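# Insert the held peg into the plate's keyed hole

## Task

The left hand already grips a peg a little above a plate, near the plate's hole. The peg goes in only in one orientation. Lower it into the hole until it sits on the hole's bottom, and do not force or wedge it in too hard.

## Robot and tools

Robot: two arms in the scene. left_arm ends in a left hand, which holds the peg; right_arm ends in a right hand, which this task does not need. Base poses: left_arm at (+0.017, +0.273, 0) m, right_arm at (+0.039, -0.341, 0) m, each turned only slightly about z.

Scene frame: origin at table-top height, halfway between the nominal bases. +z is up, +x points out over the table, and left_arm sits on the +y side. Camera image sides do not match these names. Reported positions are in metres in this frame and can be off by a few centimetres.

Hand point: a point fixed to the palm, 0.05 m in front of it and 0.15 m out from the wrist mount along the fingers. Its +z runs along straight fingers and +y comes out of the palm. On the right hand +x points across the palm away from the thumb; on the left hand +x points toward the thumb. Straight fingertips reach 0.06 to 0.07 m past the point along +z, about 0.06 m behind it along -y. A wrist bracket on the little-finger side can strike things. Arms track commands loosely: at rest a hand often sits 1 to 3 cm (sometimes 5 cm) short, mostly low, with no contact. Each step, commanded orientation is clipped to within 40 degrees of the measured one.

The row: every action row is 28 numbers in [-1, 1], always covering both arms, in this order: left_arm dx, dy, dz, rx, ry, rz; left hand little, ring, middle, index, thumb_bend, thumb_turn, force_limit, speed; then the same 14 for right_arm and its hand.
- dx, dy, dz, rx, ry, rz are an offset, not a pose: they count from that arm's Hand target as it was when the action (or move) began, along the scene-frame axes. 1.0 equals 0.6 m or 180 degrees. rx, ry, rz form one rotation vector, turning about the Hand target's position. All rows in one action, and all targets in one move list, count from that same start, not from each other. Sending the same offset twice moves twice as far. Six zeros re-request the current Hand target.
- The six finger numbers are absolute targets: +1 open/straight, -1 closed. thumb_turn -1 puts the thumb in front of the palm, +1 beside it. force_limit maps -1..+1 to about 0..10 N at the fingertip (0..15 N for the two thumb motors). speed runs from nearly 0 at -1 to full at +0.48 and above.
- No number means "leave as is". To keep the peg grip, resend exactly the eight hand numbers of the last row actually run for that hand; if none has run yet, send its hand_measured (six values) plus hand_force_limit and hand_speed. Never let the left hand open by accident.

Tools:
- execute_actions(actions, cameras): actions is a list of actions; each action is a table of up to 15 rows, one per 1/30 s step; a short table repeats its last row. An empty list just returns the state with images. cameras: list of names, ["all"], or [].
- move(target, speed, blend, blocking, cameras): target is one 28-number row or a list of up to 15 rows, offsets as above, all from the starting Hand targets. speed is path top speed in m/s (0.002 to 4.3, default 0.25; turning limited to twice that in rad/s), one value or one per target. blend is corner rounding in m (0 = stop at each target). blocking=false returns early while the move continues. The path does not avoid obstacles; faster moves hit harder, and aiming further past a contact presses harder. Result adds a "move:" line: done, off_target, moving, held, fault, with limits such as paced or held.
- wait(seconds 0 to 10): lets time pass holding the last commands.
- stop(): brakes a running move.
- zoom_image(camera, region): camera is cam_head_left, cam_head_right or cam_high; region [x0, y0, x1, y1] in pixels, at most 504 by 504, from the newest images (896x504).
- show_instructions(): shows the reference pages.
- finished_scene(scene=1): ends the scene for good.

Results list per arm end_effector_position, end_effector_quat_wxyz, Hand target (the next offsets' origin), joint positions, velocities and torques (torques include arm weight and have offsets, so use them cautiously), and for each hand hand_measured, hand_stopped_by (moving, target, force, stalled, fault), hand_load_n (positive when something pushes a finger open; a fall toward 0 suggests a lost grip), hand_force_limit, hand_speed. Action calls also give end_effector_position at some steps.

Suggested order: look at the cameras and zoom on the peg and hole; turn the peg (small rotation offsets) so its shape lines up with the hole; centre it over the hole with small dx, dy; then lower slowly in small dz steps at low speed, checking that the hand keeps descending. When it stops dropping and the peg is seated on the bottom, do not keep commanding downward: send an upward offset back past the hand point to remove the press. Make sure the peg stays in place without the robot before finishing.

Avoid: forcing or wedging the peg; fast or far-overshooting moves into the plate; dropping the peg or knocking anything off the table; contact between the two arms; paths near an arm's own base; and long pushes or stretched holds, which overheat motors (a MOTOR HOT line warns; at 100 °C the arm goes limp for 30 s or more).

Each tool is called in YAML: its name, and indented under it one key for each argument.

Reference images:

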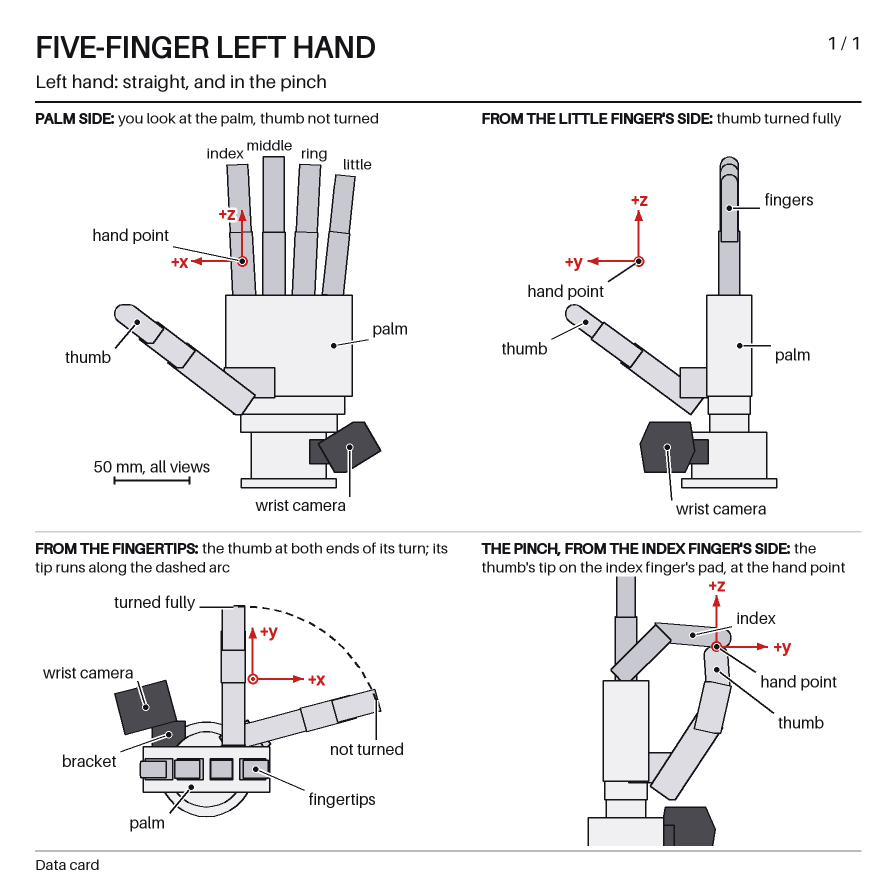

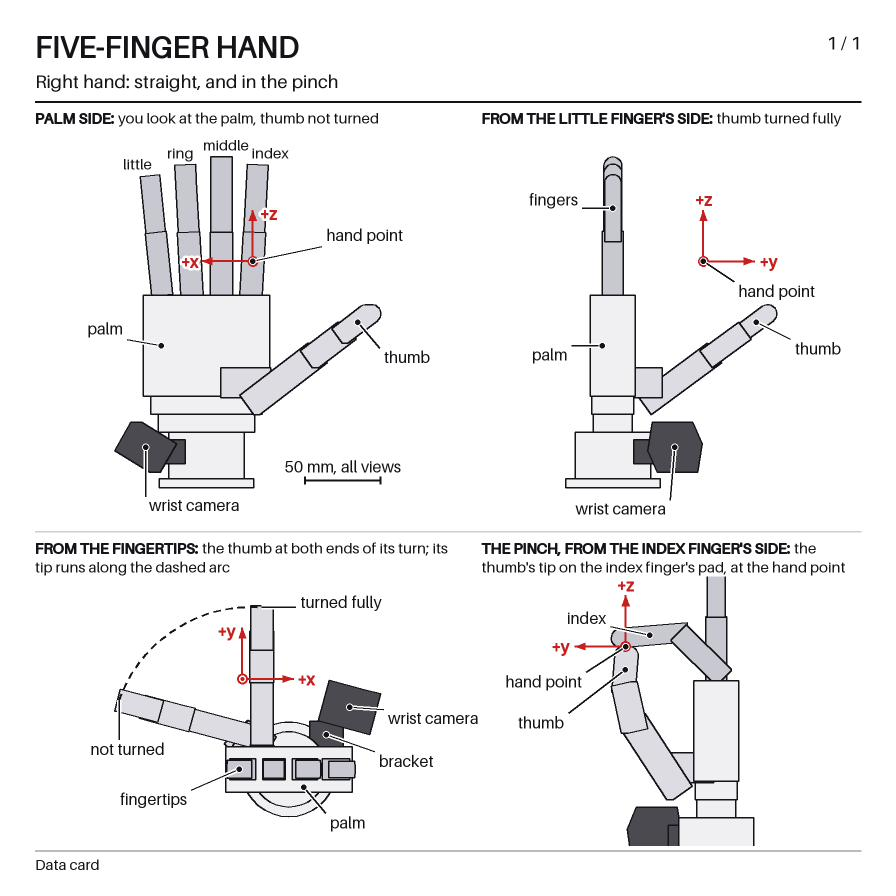

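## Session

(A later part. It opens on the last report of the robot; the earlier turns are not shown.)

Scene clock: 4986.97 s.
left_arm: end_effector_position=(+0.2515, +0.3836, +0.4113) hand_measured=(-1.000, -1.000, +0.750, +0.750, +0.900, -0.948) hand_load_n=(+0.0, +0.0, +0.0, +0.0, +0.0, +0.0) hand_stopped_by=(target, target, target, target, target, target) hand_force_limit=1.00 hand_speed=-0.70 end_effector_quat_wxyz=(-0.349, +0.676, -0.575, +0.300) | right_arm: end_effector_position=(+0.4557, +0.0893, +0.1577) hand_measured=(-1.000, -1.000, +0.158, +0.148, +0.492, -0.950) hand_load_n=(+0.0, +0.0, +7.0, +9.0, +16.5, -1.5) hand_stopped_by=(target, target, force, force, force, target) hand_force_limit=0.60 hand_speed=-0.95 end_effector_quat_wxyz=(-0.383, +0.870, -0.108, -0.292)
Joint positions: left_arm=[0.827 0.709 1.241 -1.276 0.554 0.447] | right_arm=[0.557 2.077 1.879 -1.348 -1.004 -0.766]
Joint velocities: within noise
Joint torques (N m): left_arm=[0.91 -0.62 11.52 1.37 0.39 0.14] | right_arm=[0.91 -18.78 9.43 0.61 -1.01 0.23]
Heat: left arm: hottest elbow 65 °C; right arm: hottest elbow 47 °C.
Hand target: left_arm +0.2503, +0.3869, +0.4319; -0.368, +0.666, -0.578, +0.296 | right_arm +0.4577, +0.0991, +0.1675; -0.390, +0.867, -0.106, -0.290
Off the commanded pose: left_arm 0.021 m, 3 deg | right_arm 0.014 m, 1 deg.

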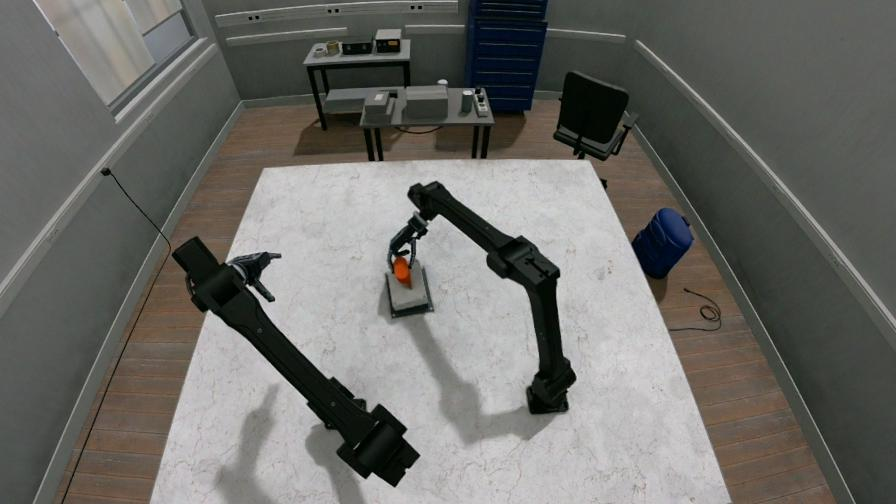

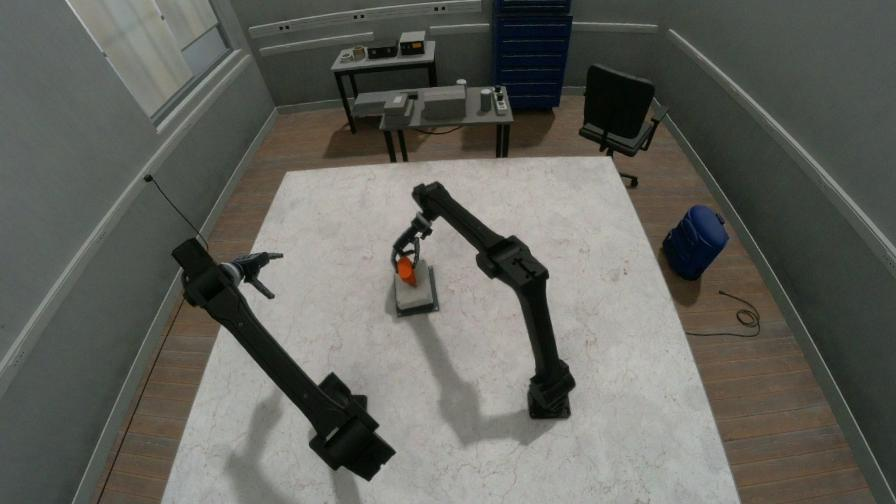

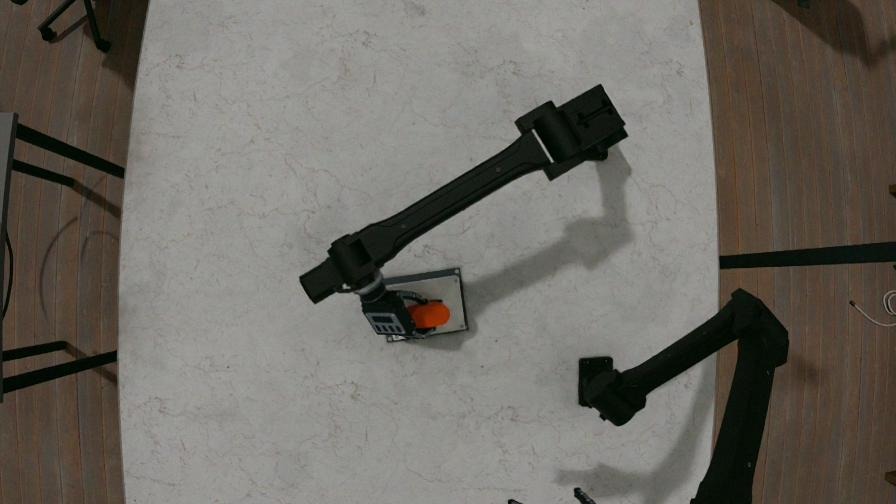

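move:
  target: [0,0,0,0,0,0,-1,-1,0.75,0.75,0.9,-0.948,1.0,-0.7,-0.012,0.0,0.0,0,0,0,-1,-1,-0.05,-0.05,0.05,-0.95,0.6,-0.95]
  speed: 0.12
  cameras: []

Scene clock: 4992.57 s.
left_arm: end_effector_position=(+0.2515, +0.3836, +0.4113) hand_measured=(-1.000, -1.000, +0.750, +0.750, +0.900, -0.948) hand_load_n=(+0.0, +0.0, -0.5, +0.0, +0.0, +0.0) hand_stopped_by=(target, target, target, target, target, target) hand_force_limit=1.00 hand_speed=-0.70 end_effector_quat_wxyz=(-0.349, +0.676, -0.575, +0.300) | right_arm: end_effector_position=(+0.4543, +0.0901, +0.1519) hand_measured=(-1.000, -1.000, +0.158, +0.148, +0.492, -0.950) hand_load_n=(+0.0, +0.0, +6.5, +8.5, +17.0, -1.5) hand_stopped_by=(target, target, force, force, force, target) hand_force_limit=0.60 hand_speed=-0.95 end_effector_quat_wxyz=(-0.382, +0.869, -0.111, -0.293)
Joint positions: left_arm=[0.827 0.709 1.241 -1.276 0.554 0.447] | right_arm=[0.559 2.077 1.863 -1.327 -1.004 -0.756]
Joint torques (N m): left_arm=[0.91 -0.62 11.51 1.39 0.39 0.14] | right_arm=[1.2 -20.31 8.31 0.66 -1.01 0.23]
Heat: left arm: hottest elbow 65 °C; right arm: hottest elbow 47 °C.
Hand target: left_arm +0.2503, +0.3869, +0.4319; -0.368, +0.666, -0.578, +0.296 | right_arm +0.4504, +0.0991, +0.1674; -0.390, +0.867, -0.106, -0.290
Off the commanded pose: left_arm 0.021 m, 3 deg | right_arm 0.018 m, 1 deg.
move: off_target (left_arm, right_arm)
No camera images: "cameras" was empty.

move:
  target: [0,0,0,0,0,0,-1,-1,0.75,0.75,0.9,-0.948,1.0,-0.7,-0.012,-0.003,0.0,0,0,0,-1,-1,-0.05,-0.05,0.05,-0.95,0.6,-0.95]
  speed: 0.12
  cameras: ["all"]

zoom_image:
  camera: "cam_high"
  region: [412, 292, 462, 330]

zoom_image:
  camera: "cam_head_left"
  region: [392, 260, 418, 294]

zoom_image:
  camera: "cam_head_right"
  region: [395, 260, 421, 294]

Scene clock: 4997.37 s.
left_arm: end_effector_position=(+0.2515, +0.3836, +0.4113) hand_measured=(-1.000, -1.000, +0.750, +0.750, +0.900, -0.948) hand_load_n=(+0.0, +0.0, +0.0, +0.0, +0.0, +0.0) hand_stopped_by=(target, target, target, target, target, target) hand_force_limit=1.00 hand_speed=-0.70 end_effector_quat_wxyz=(-0.349, +0.676, -0.575, +0.300) | right_arm: end_effector_position=(+0.4494, +0.0891, +0.1433) hand_measured=(-1.000, -1.000, +0.158, +0.148, +0.492, -0.950) hand_load_n=(+0.0, +0.0, +6.0, +8.5, +17.0, -1.0) hand_stopped_by=(target, target, force, force, force, target) hand_force_limit=0.60 hand_speed=-0.95 end_effector_quat_wxyz=(-0.379, +0.868, -0.116, -0.299)
Joint positions: left_arm=[0.827 0.709 1.241 -1.276 0.554 0.447] | right_arm=[0.561 2.076 1.835 -1.309 -1.008 -0.746]
Joint torques (N m): left_arm=[0.91 -0.62 11.52 1.39 0.39 0.14] | right_arm=[1.32 -22.12 7.76 0.64 -0.89 0.17]
Heat: left arm: hottest elbow 65 °C; right arm: hottest elbow 47 °C.
Hand target: left_arm +0.2503, +0.3869, +0.4319; -0.368, +0.666, -0.578, +0.296 | right_arm +0.4432, +0.0972, +0.1673; -0.390, +0.867, -0.107, -0.290
Off the commanded pose: left_arm 0.021 m, 3 deg | right_arm 0.026 m, 2 deg.
move: off_target (left_arm, right_arm)

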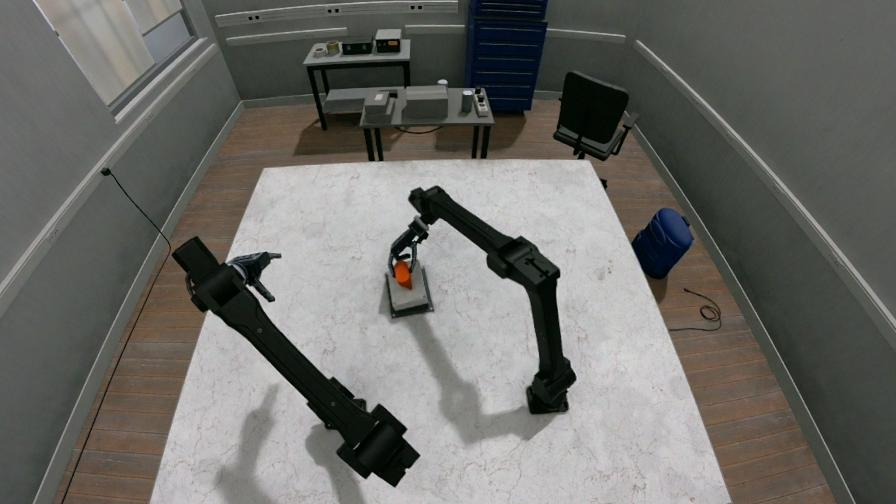

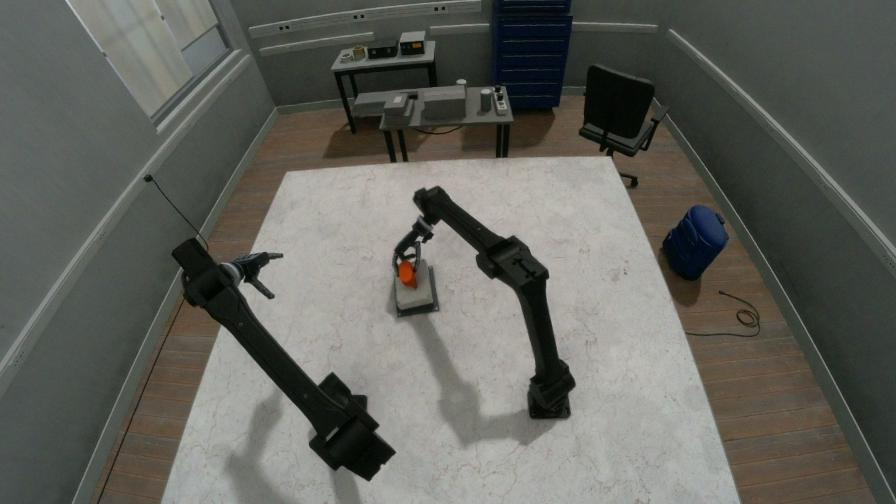

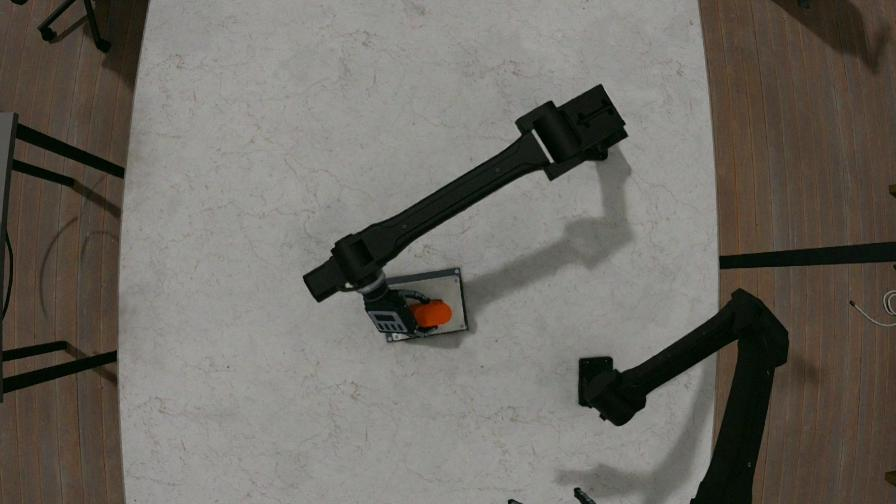

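Scaled by 10.080 from the camera's 896x504 image, which has a finer 1280x720 frame.

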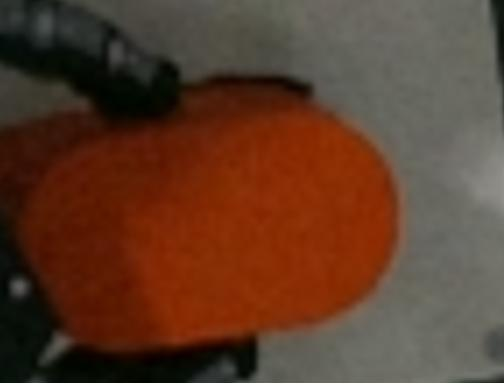

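Scaled by 14.824 from the camera's 896x504 image, which has a finer 1280x720 frame.

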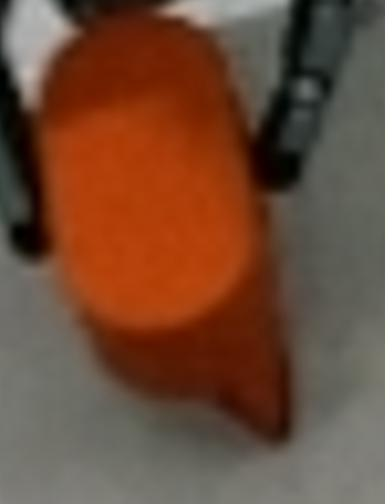

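Scaled by 14.824 from the camera's 896x504 image, which has a finer 1280x720 frame.

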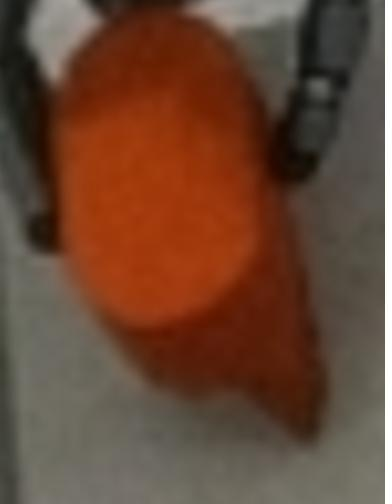

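move:
  target: [0,0,0,0,0,0,-1,-1,0.75,0.75,0.9,-0.948,1.0,-0.7,0.0,0.0,-0.015,0,0,0,-1,-1,-0.05,-0.05,0.05,-0.95,0.6,-0.95]
  speed: 0.12
  cameras: ["all"]

zoom_image:
  camera: "cam_high"
  region: [412, 292, 462, 330]

zoom_image:
  camera: "cam_head_left"
  region: [392, 260, 418, 294]

zoom_image:
  camera: "cam_head_right"
  region: [395, 260, 421, 294]

Scene clock: 5008.27 s.
left_arm: end_effector_position=(+0.2515, +0.3836, +0.4113) hand_measured=(-1.000, -1.000, +0.750, +0.750, +0.900, -0.948) hand_load_n=(+0.0, +0.0, +0.0, +0.0, +0.0, +0.0) hand_stopped_by=(target, target, target, target, target, target) hand_force_limit=1.00 hand_speed=-0.70 end_effector_quat_wxyz=(-0.349, +0.676, -0.575, +0.300) | right_arm: end_effector_position=(+0.4490, +0.0891, +0.1431) hand_measured=(-1.000, -1.000, +0.158, +0.148, +0.492, -0.950) hand_load_n=(+0.0, +0.0, +6.5, +8.5, +16.0, -1.0) hand_stopped_by=(target, target, force, force, force, target) hand_force_limit=0.60 hand_speed=-0.95 end_effector_quat_wxyz=(-0.381, +0.868, -0.117, -0.296)
Joint positions: left_arm=[0.827 0.709 1.241 -1.276 0.554 0.447] | right_arm=[0.561 2.07 1.825 -1.294 -1.008 -0.739]
Joint torques (N m): left_arm=[0.91 -0.62 11.52 1.37 0.39 0.14] | right_arm=[1.26 -20.72 7.43 1.05 -0.88 0.15]
Heat: left arm: hottest elbow 65 °C; right arm: hottest elbow 46 °C.
Hand target: left_arm +0.2503, +0.3869, +0.4319; -0.368, +0.666, -0.578, +0.296 | right_arm +0.4433, +0.0973, +0.1585; -0.390, +0.867, -0.107, -0.290
Off the commanded pose: left_arm 0.021 m, 3 deg | right_arm 0.018 m, 2 deg.
move: off_target (left_arm, right_arm)

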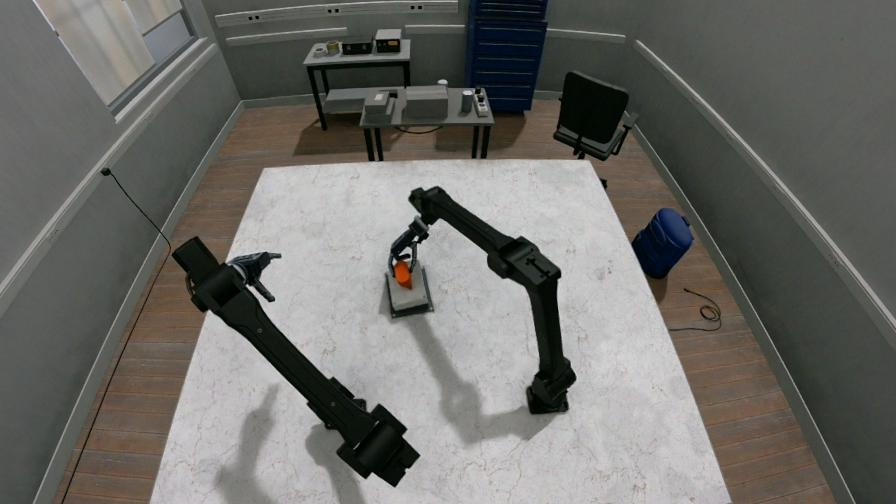

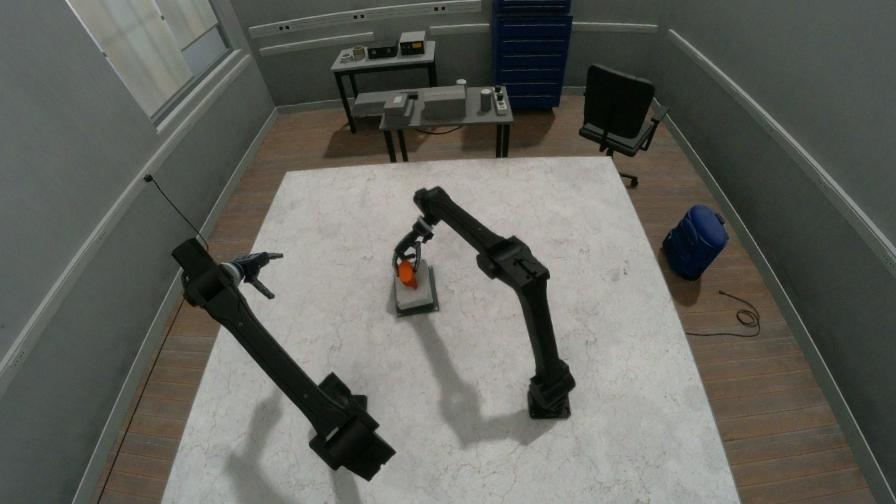

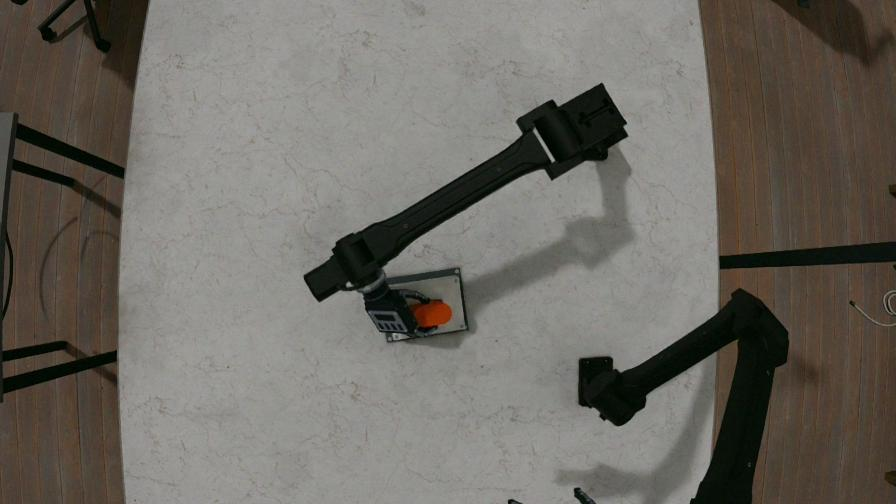

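Scaled by 10.080 from the camera's 896x504 image, which has a finer 1280x720 frame.

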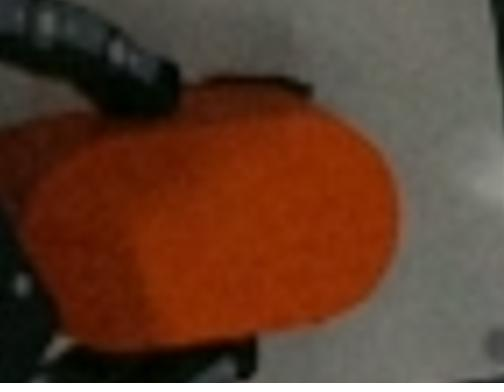

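Scaled by 14.824 from the camera's 896x504 image, which has a finer 1280x720 frame.

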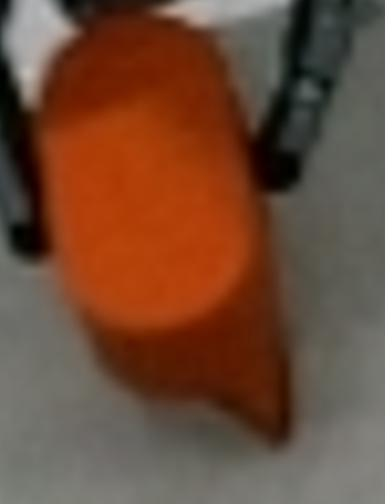

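Scaled by 14.824 from the camera's 896x504 image, which has a finer 1280x720 frame.

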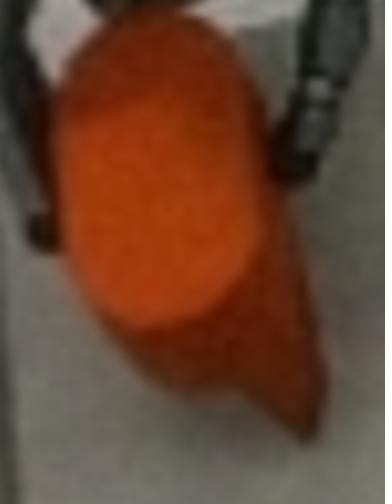

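move:
  target: [0,0,0,0,0,0,-1,-1,0.75,0.75,0.9,-0.948,1.0,-0.7,-0.003,0.0,-0.012,0,0,0,-1,-1,-0.05,-0.05,0.05,-0.95,0.6,-0.95]
  speed: 0.12
  cameras: []

Scene clock: 5011.73 s.
left_arm: end_effector_position=(+0.2515, +0.3836, +0.4113) hand_measured=(-1.000, -1.000, +0.750, +0.750, +0.900, -0.948) hand_load_n=(+0.0, +0.0, +0.0, +0.0, +0.0, +0.0) hand_stopped_by=(target, target, target, target, target, target) hand_force_limit=1.00 hand_speed=-0.70 end_effector_quat_wxyz=(-0.349, +0.676, -0.575, +0.300) | right_arm: end_effector_position=(+0.4484, +0.0890, +0.1425) hand_measured=(-1.000, -1.000, +0.158, +0.148, +0.492, -0.950) hand_load_n=(+0.0, +0.0, +6.5, +9.0, +15.0, -1.5) hand_stopped_by=(target, target, force, force, force, target) hand_force_limit=0.60 hand_speed=-0.95 end_effector_quat_wxyz=(-0.384, +0.868, -0.116, -0.293)
Joint positions: left_arm=[0.827 0.709 1.241 -1.276 0.554 0.447] | right_arm=[0.561 2.061 1.81 -1.274 -1.008 -0.733]
Joint torques (N m): left_arm=[0.91 -0.62 11.51 1.37 0.39 0.14] | right_arm=[1.38 -19.9 7.2 1.02 -0.86 0.11]
Heat: left arm: hottest elbow 65 °C; right arm: hottest elbow 46 °C.
Hand target: left_arm +0.2503, +0.3869, +0.4319; -0.368, +0.666, -0.578, +0.296 | right_arm +0.4415, +0.0973, +0.1511; -0.390, +0.867, -0.106, -0.290
Off the commanded pose: left_arm 0.021 m, 3 deg | right_arm 0.014 m, 1 deg.
move: off_target (left_arm, right_arm)
No camera images: "cameras" was empty.

move:
  target: [0,0,0,0,0,0,-1,-1,0.75,0.75,0.9,-0.948,1.0,-0.7,-0.008,0.0,-0.008,0,0,0,-1,-1,-0.05,-0.05,0.05,-0.95,0.6,-0.95]
  speed: 0.12
  cameras: ["all"]

zoom_image:
  camera: "cam_high"
  region: [412, 292, 462, 330]

zoom_image:
  camera: "cam_head_left"
  region: [392, 260, 418, 294]

zoom_image:
  camera: "cam_head_right"
  region: [395, 260, 421, 294]

Scene clock: 5017.13 s.
left_arm: end_effector_position=(+0.2515, +0.3836, +0.4113) hand_measured=(-1.000, -1.000, +0.750, +0.750, +0.900, -0.948) hand_load_n=(+0.0, +0.0, +0.0, +0.0, +0.0, +0.0) hand_stopped_by=(target, target, target, target, target, target) hand_force_limit=1.00 hand_speed=-0.70 end_effector_quat_wxyz=(-0.349, +0.676, -0.575, +0.300) | right_arm: end_effector_position=(+0.4471, +0.0885, +0.1420) hand_measured=(-1.000, -1.000, +0.158, +0.148, +0.492, -0.950) hand_load_n=(+0.0, +0.0, +6.5, +9.0, +15.0, -1.5) hand_stopped_by=(target, target, force, force, force, target) hand_force_limit=0.60 hand_speed=-0.95 end_effector_quat_wxyz=(-0.389, +0.868, -0.113, -0.287)
Joint positions: left_arm=[0.827 0.709 1.241 -1.276 0.554 0.447] | right_arm=[0.561 2.047 1.787 -1.245 -1.009 -0.728]
Joint torques (N m): left_arm=[0.91 -0.56 11.52 1.39 0.39 0.14] | right_arm=[1.73 -19.55 6.82 1.03 -0.82 0.14]
Heat: left arm: hottest elbow 65 °C; right arm: hottest elbow 46 °C.
Hand target: left_arm +0.2503, +0.3869, +0.4319; -0.368, +0.666, -0.578, +0.296 | right_arm +0.4367, +0.0972, +0.1465; -0.390, +0.867, -0.106, -0.290
Off the commanded pose: left_arm 0.021 m, 3 deg | right_arm 0.014 m, 1 deg.
move: off_target (left_arm, right_arm)

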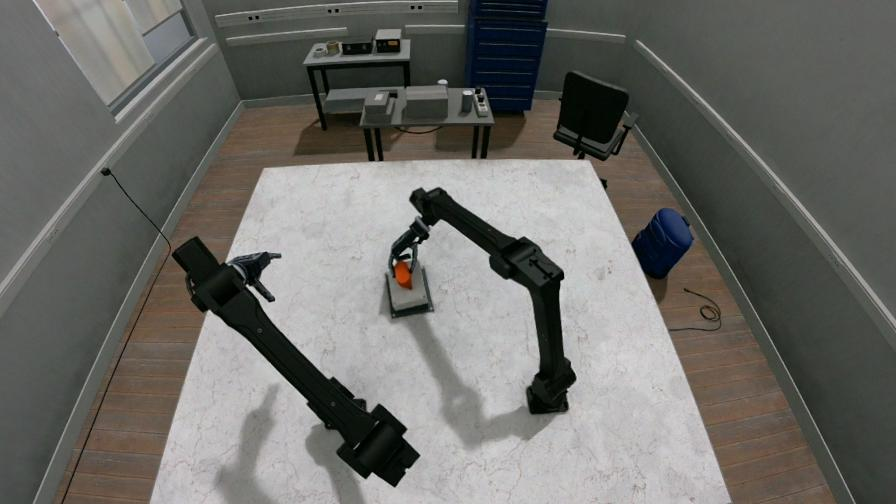

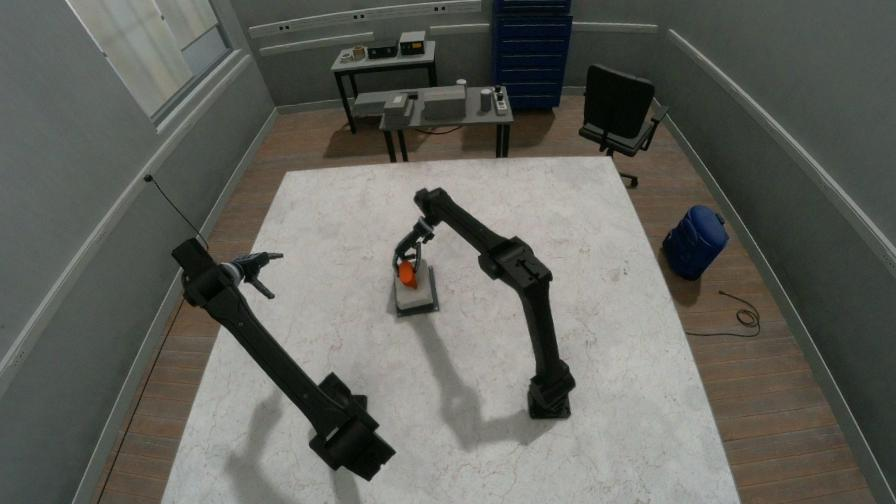

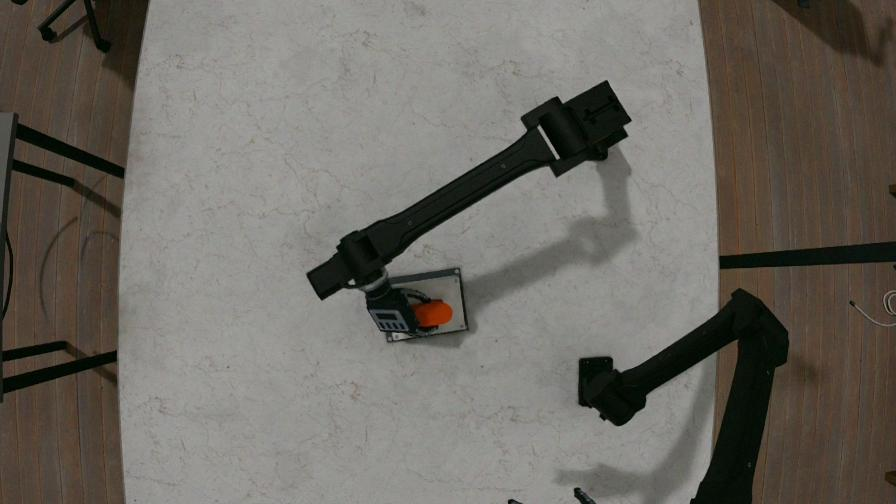

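Scaled by 10.080 from the camera's 896x504 image, which has a finer 1280x720 frame.

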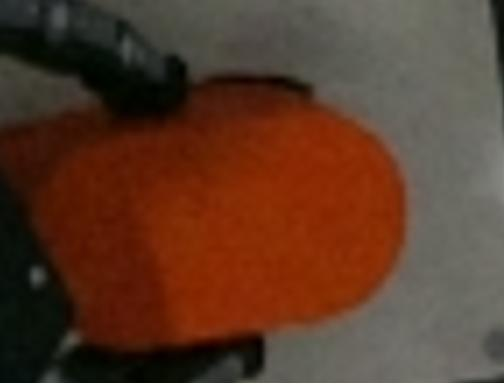

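Scaled by 14.824 from the camera's 896x504 image, which has a finer 1280x720 frame.

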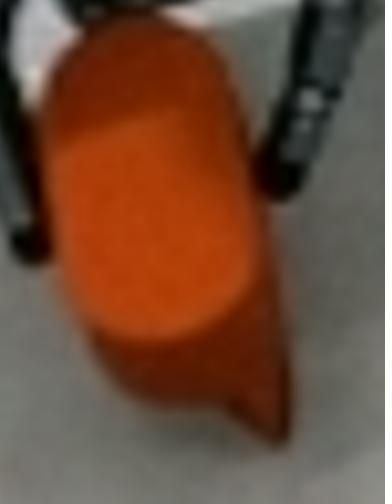

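Scaled by 14.824 from the camera's 896x504 image, which has a finer 1280x720 frame.

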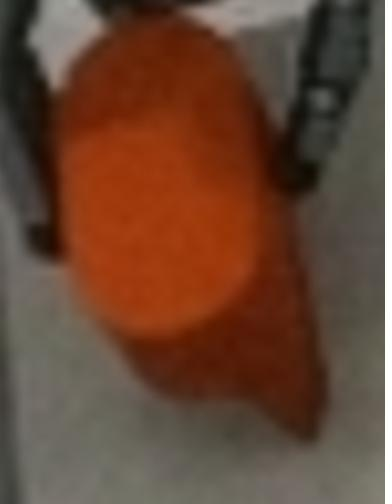

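move:
  target: [0,0,0,0,0,0,-1,-1,0.75,0.75,0.9,-0.948,1.0,-0.7,-0.014,0.0,0.008,0,0,0,-1,-1,-0.05,-0.05,0.05,-0.95,0.6,-0.95]
  speed: 0.12
  cameras: ["all"]

zoom_image:
  camera: "cam_high"
  region: [412, 292, 462, 330]

zoom_image:
  camera: "cam_head_left"
  region: [392, 260, 418, 294]

zoom_image:
  camera: "cam_head_right"
  region: [395, 260, 421, 294]

Scene clock: 5028.27 s.
left_arm: end_effector_position=(+0.2515, +0.3836, +0.4113) hand_measured=(-1.000, -1.000, +0.750, +0.750, +0.900, -0.948) hand_load_n=(+0.0, +0.0, +0.0, +0.0, +0.0, +0.0) hand_stopped_by=(target, target, target, target, target, target) hand_force_limit=1.00 hand_speed=-0.70 end_effector_quat_wxyz=(-0.349, +0.676, -0.575, +0.300) | right_arm: end_effector_position=(+0.4427, +0.0872, +0.1403) hand_measured=(-1.000, -1.000, +0.158, +0.148, +0.492, -0.950) hand_load_n=(+0.0, +0.0, +7.0, +8.0, +15.5, -1.0) hand_stopped_by=(target, target, force, force, force, target) hand_force_limit=0.60 hand_speed=-0.95 end_effector_quat_wxyz=(-0.392, +0.867, -0.113, -0.287)
Joint positions: left_arm=[0.827 0.709 1.241 -1.276 0.554 0.447] | right_arm=[0.562 2.033 1.758 -1.222 -1.013 -0.723]
Joint torques (N m): left_arm=[0.91 -0.62 11.52 1.37 0.39 0.14] | right_arm=[2.2 -20.13 7.04 0.49 -0.64 0.22]
Heat: left arm: hottest elbow 65 °C; right arm: hottest elbow 46 °C.
Hand target: left_arm +0.2503, +0.3869, +0.4319; -0.368, +0.666, -0.578, +0.296 | right_arm +0.4283, +0.0973, +0.1514; -0.390, +0.867, -0.106, -0.290
Off the commanded pose: left_arm 0.021 m, 3 deg | right_arm 0.021 m, 1 deg.
move: off_target (left_arm, right_arm)

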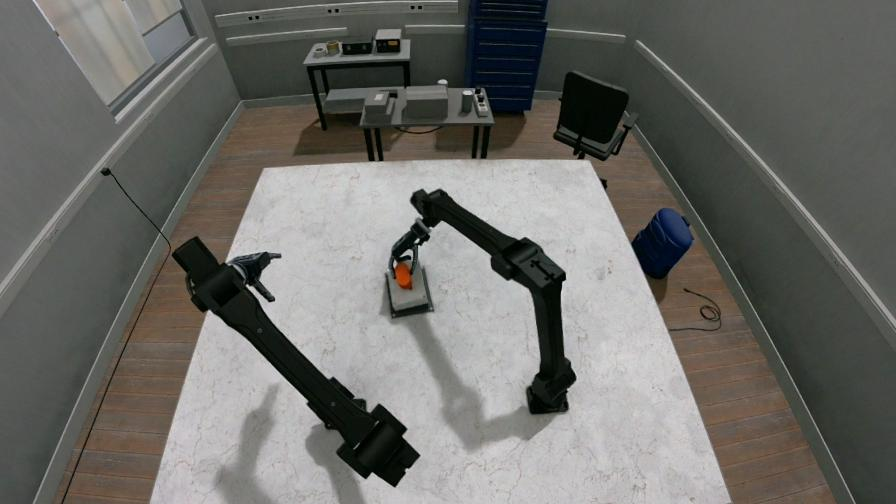

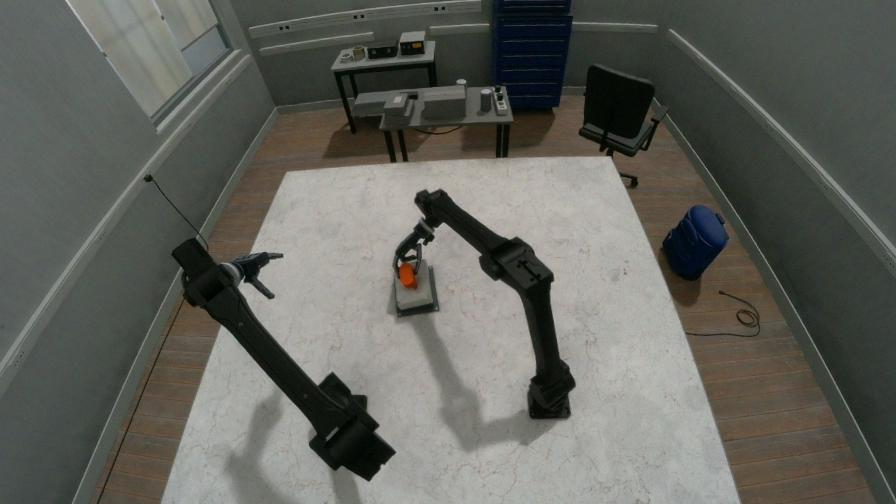

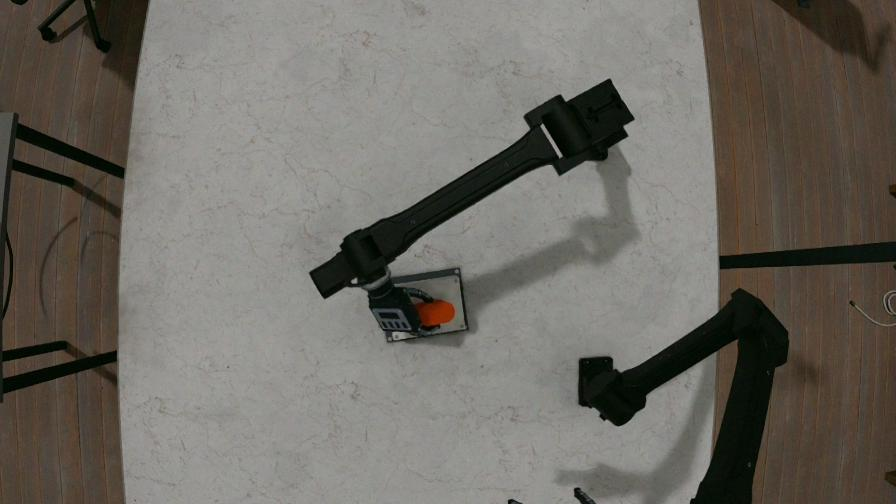

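Scaled by 10.080 from the camera's 896x504 image, which has a finer 1280x720 frame.

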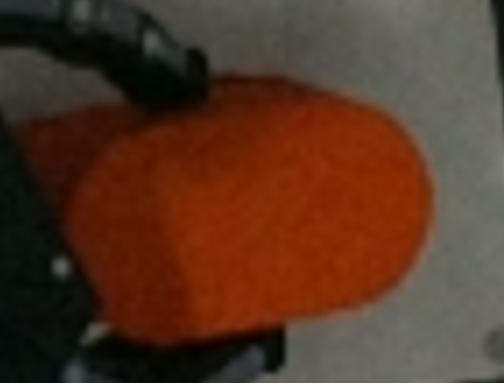

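Scaled by 14.824 from the camera's 896x504 image, which has a finer 1280x720 frame.

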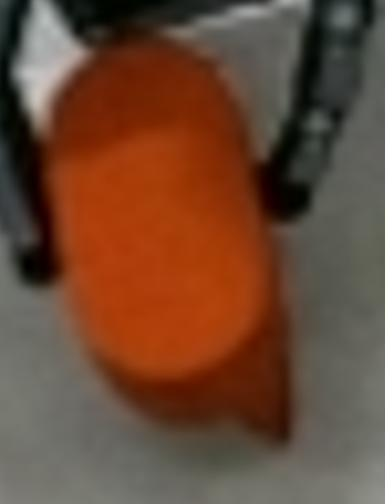

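Scaled by 14.824 from the camera's 896x504 image, which has a finer 1280x720 frame.

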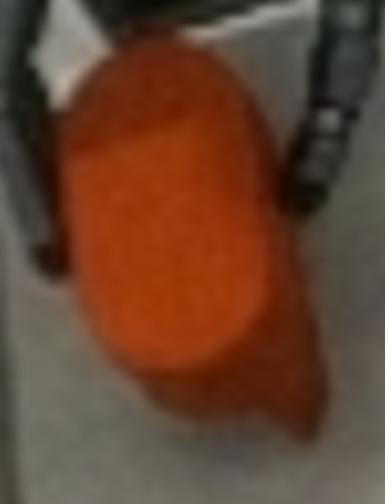

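move:
  target: [0,0,0,0,0,0,-1,-1,0.75,0.75,0.9,-0.948,1.0,-0.7,0.016,0.0,-0.010,-0.0035,0.022,0,-1,-1,-0.05,-0.05,0.05,-0.95,0.6,-0.95]
  speed: 0.1
  cameras: ["all"]

zoom_image:
  camera: "cam_high"
  region: [412, 292, 462, 330]

zoom_image:
  camera: "cam_head_left"
  region: [392, 260, 418, 294]

zoom_image:
  camera: "cam_head_right"
  region: [395, 260, 421, 294]

Scene clock: 5038.53 s.
left_arm: end_effector_position=(+0.2515, +0.3836, +0.4113) hand_measured=(-1.000, -1.000, +0.750, +0.750, +0.900, -0.948) hand_load_n=(+0.0, +0.0, +0.0, +0.0, +0.0, +0.0) hand_stopped_by=(target, target, target, target, target, target) hand_force_limit=1.00 hand_speed=-0.70 end_effector_quat_wxyz=(-0.349, +0.676, -0.575, +0.300) | right_arm: end_effector_position=(+0.4391, +0.0871, +0.1413) hand_measured=(-1.000, -1.000, +0.158, +0.148, +0.492, -0.950) hand_load_n=(+0.0, +0.0, +7.0, +8.5, +15.5, -1.0) hand_stopped_by=(target, target, force, force, force, target) hand_force_limit=0.60 hand_speed=-0.95 end_effector_quat_wxyz=(-0.385, +0.862, -0.121, -0.308)
Joint positions: left_arm=[0.827 0.709 1.241 -1.276 0.554 0.447] | right_arm=[0.562 2.054 1.782 -1.276 -1.031 -0.732]
Joint torques (N m): left_arm=[0.91 -0.62 11.52 1.39 0.39 0.14] | right_arm=[1.2 -16.67 10.15 -0.75 -1.01 0.15]
Heat: left arm: hottest elbow 65 °C; right arm: hottest elbow 45 °C.
Hand target: left_arm +0.2503, +0.3869, +0.4319; -0.368, +0.666, -0.578, +0.296 | right_arm +0.4378, +0.0973, +0.1452; -0.381, +0.859, -0.122, -0.319
Off the commanded pose: left_arm 0.021 m, 3 deg | right_arm 0.011 m, 1 deg.
move: off_target (left_arm, right_arm)

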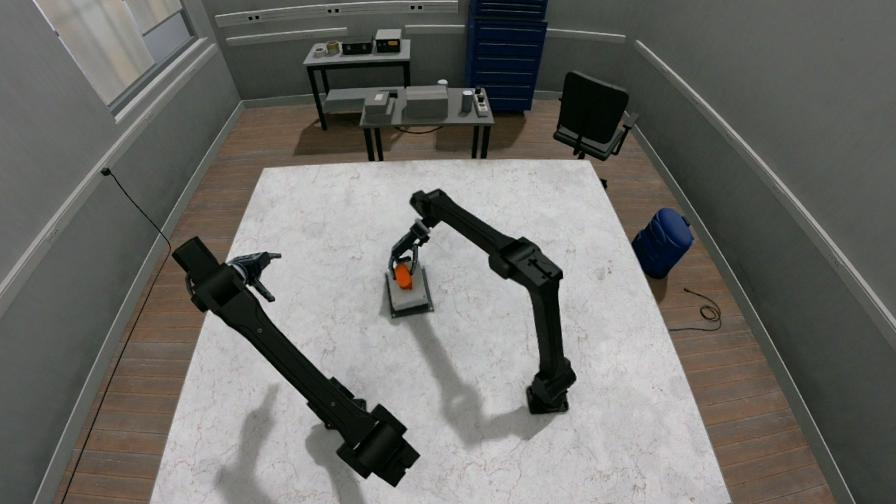

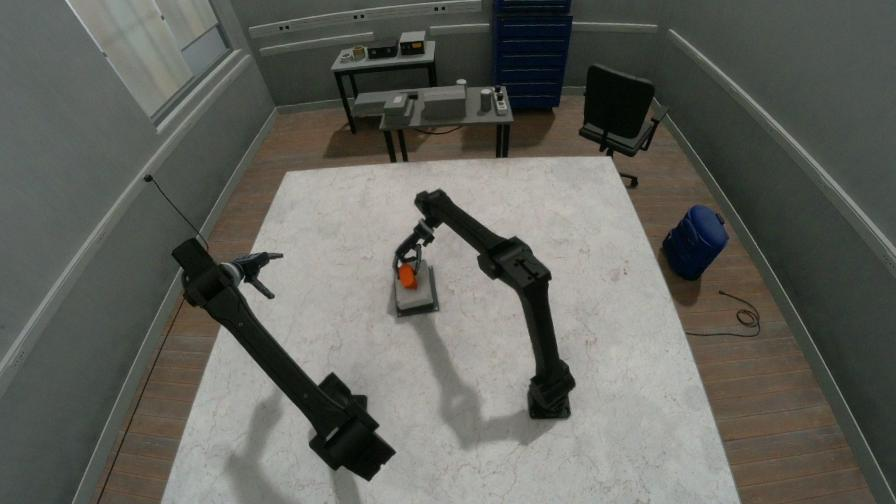

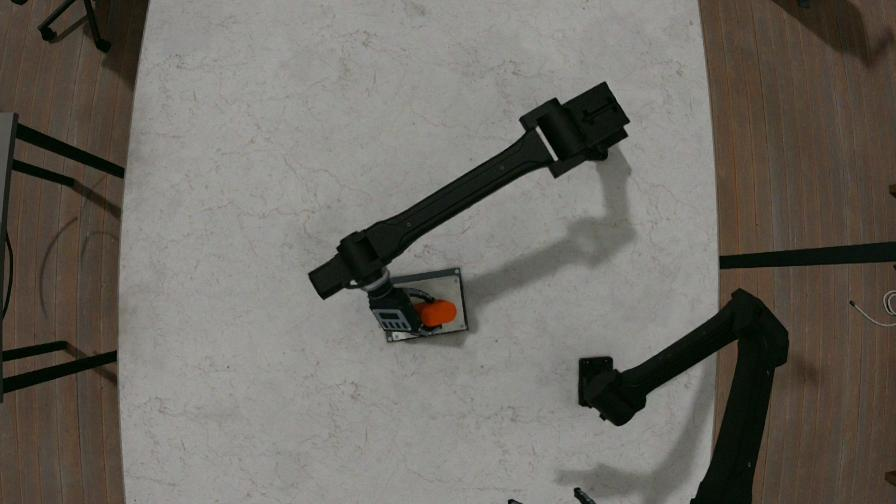

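Scaled by 10.080 from the camera's 896x504 image, which has a finer 1280x720 frame.

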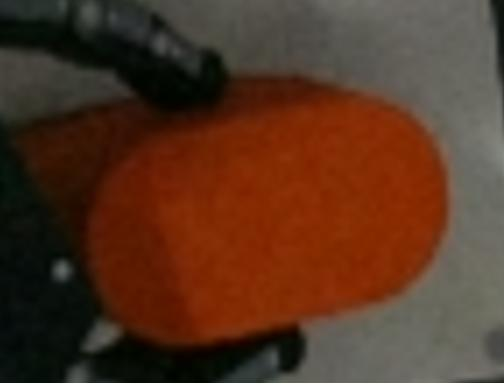

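Scaled by 14.824 from the camera's 896x504 image, which has a finer 1280x720 frame.

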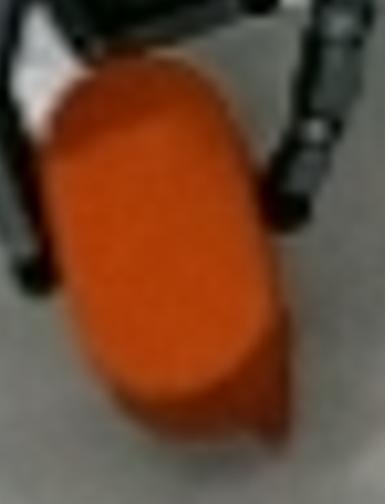

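Scaled by 14.824 from the camera's 896x504 image, which has a finer 1280x720 frame.

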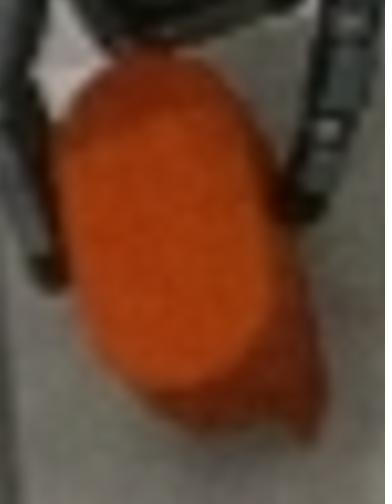

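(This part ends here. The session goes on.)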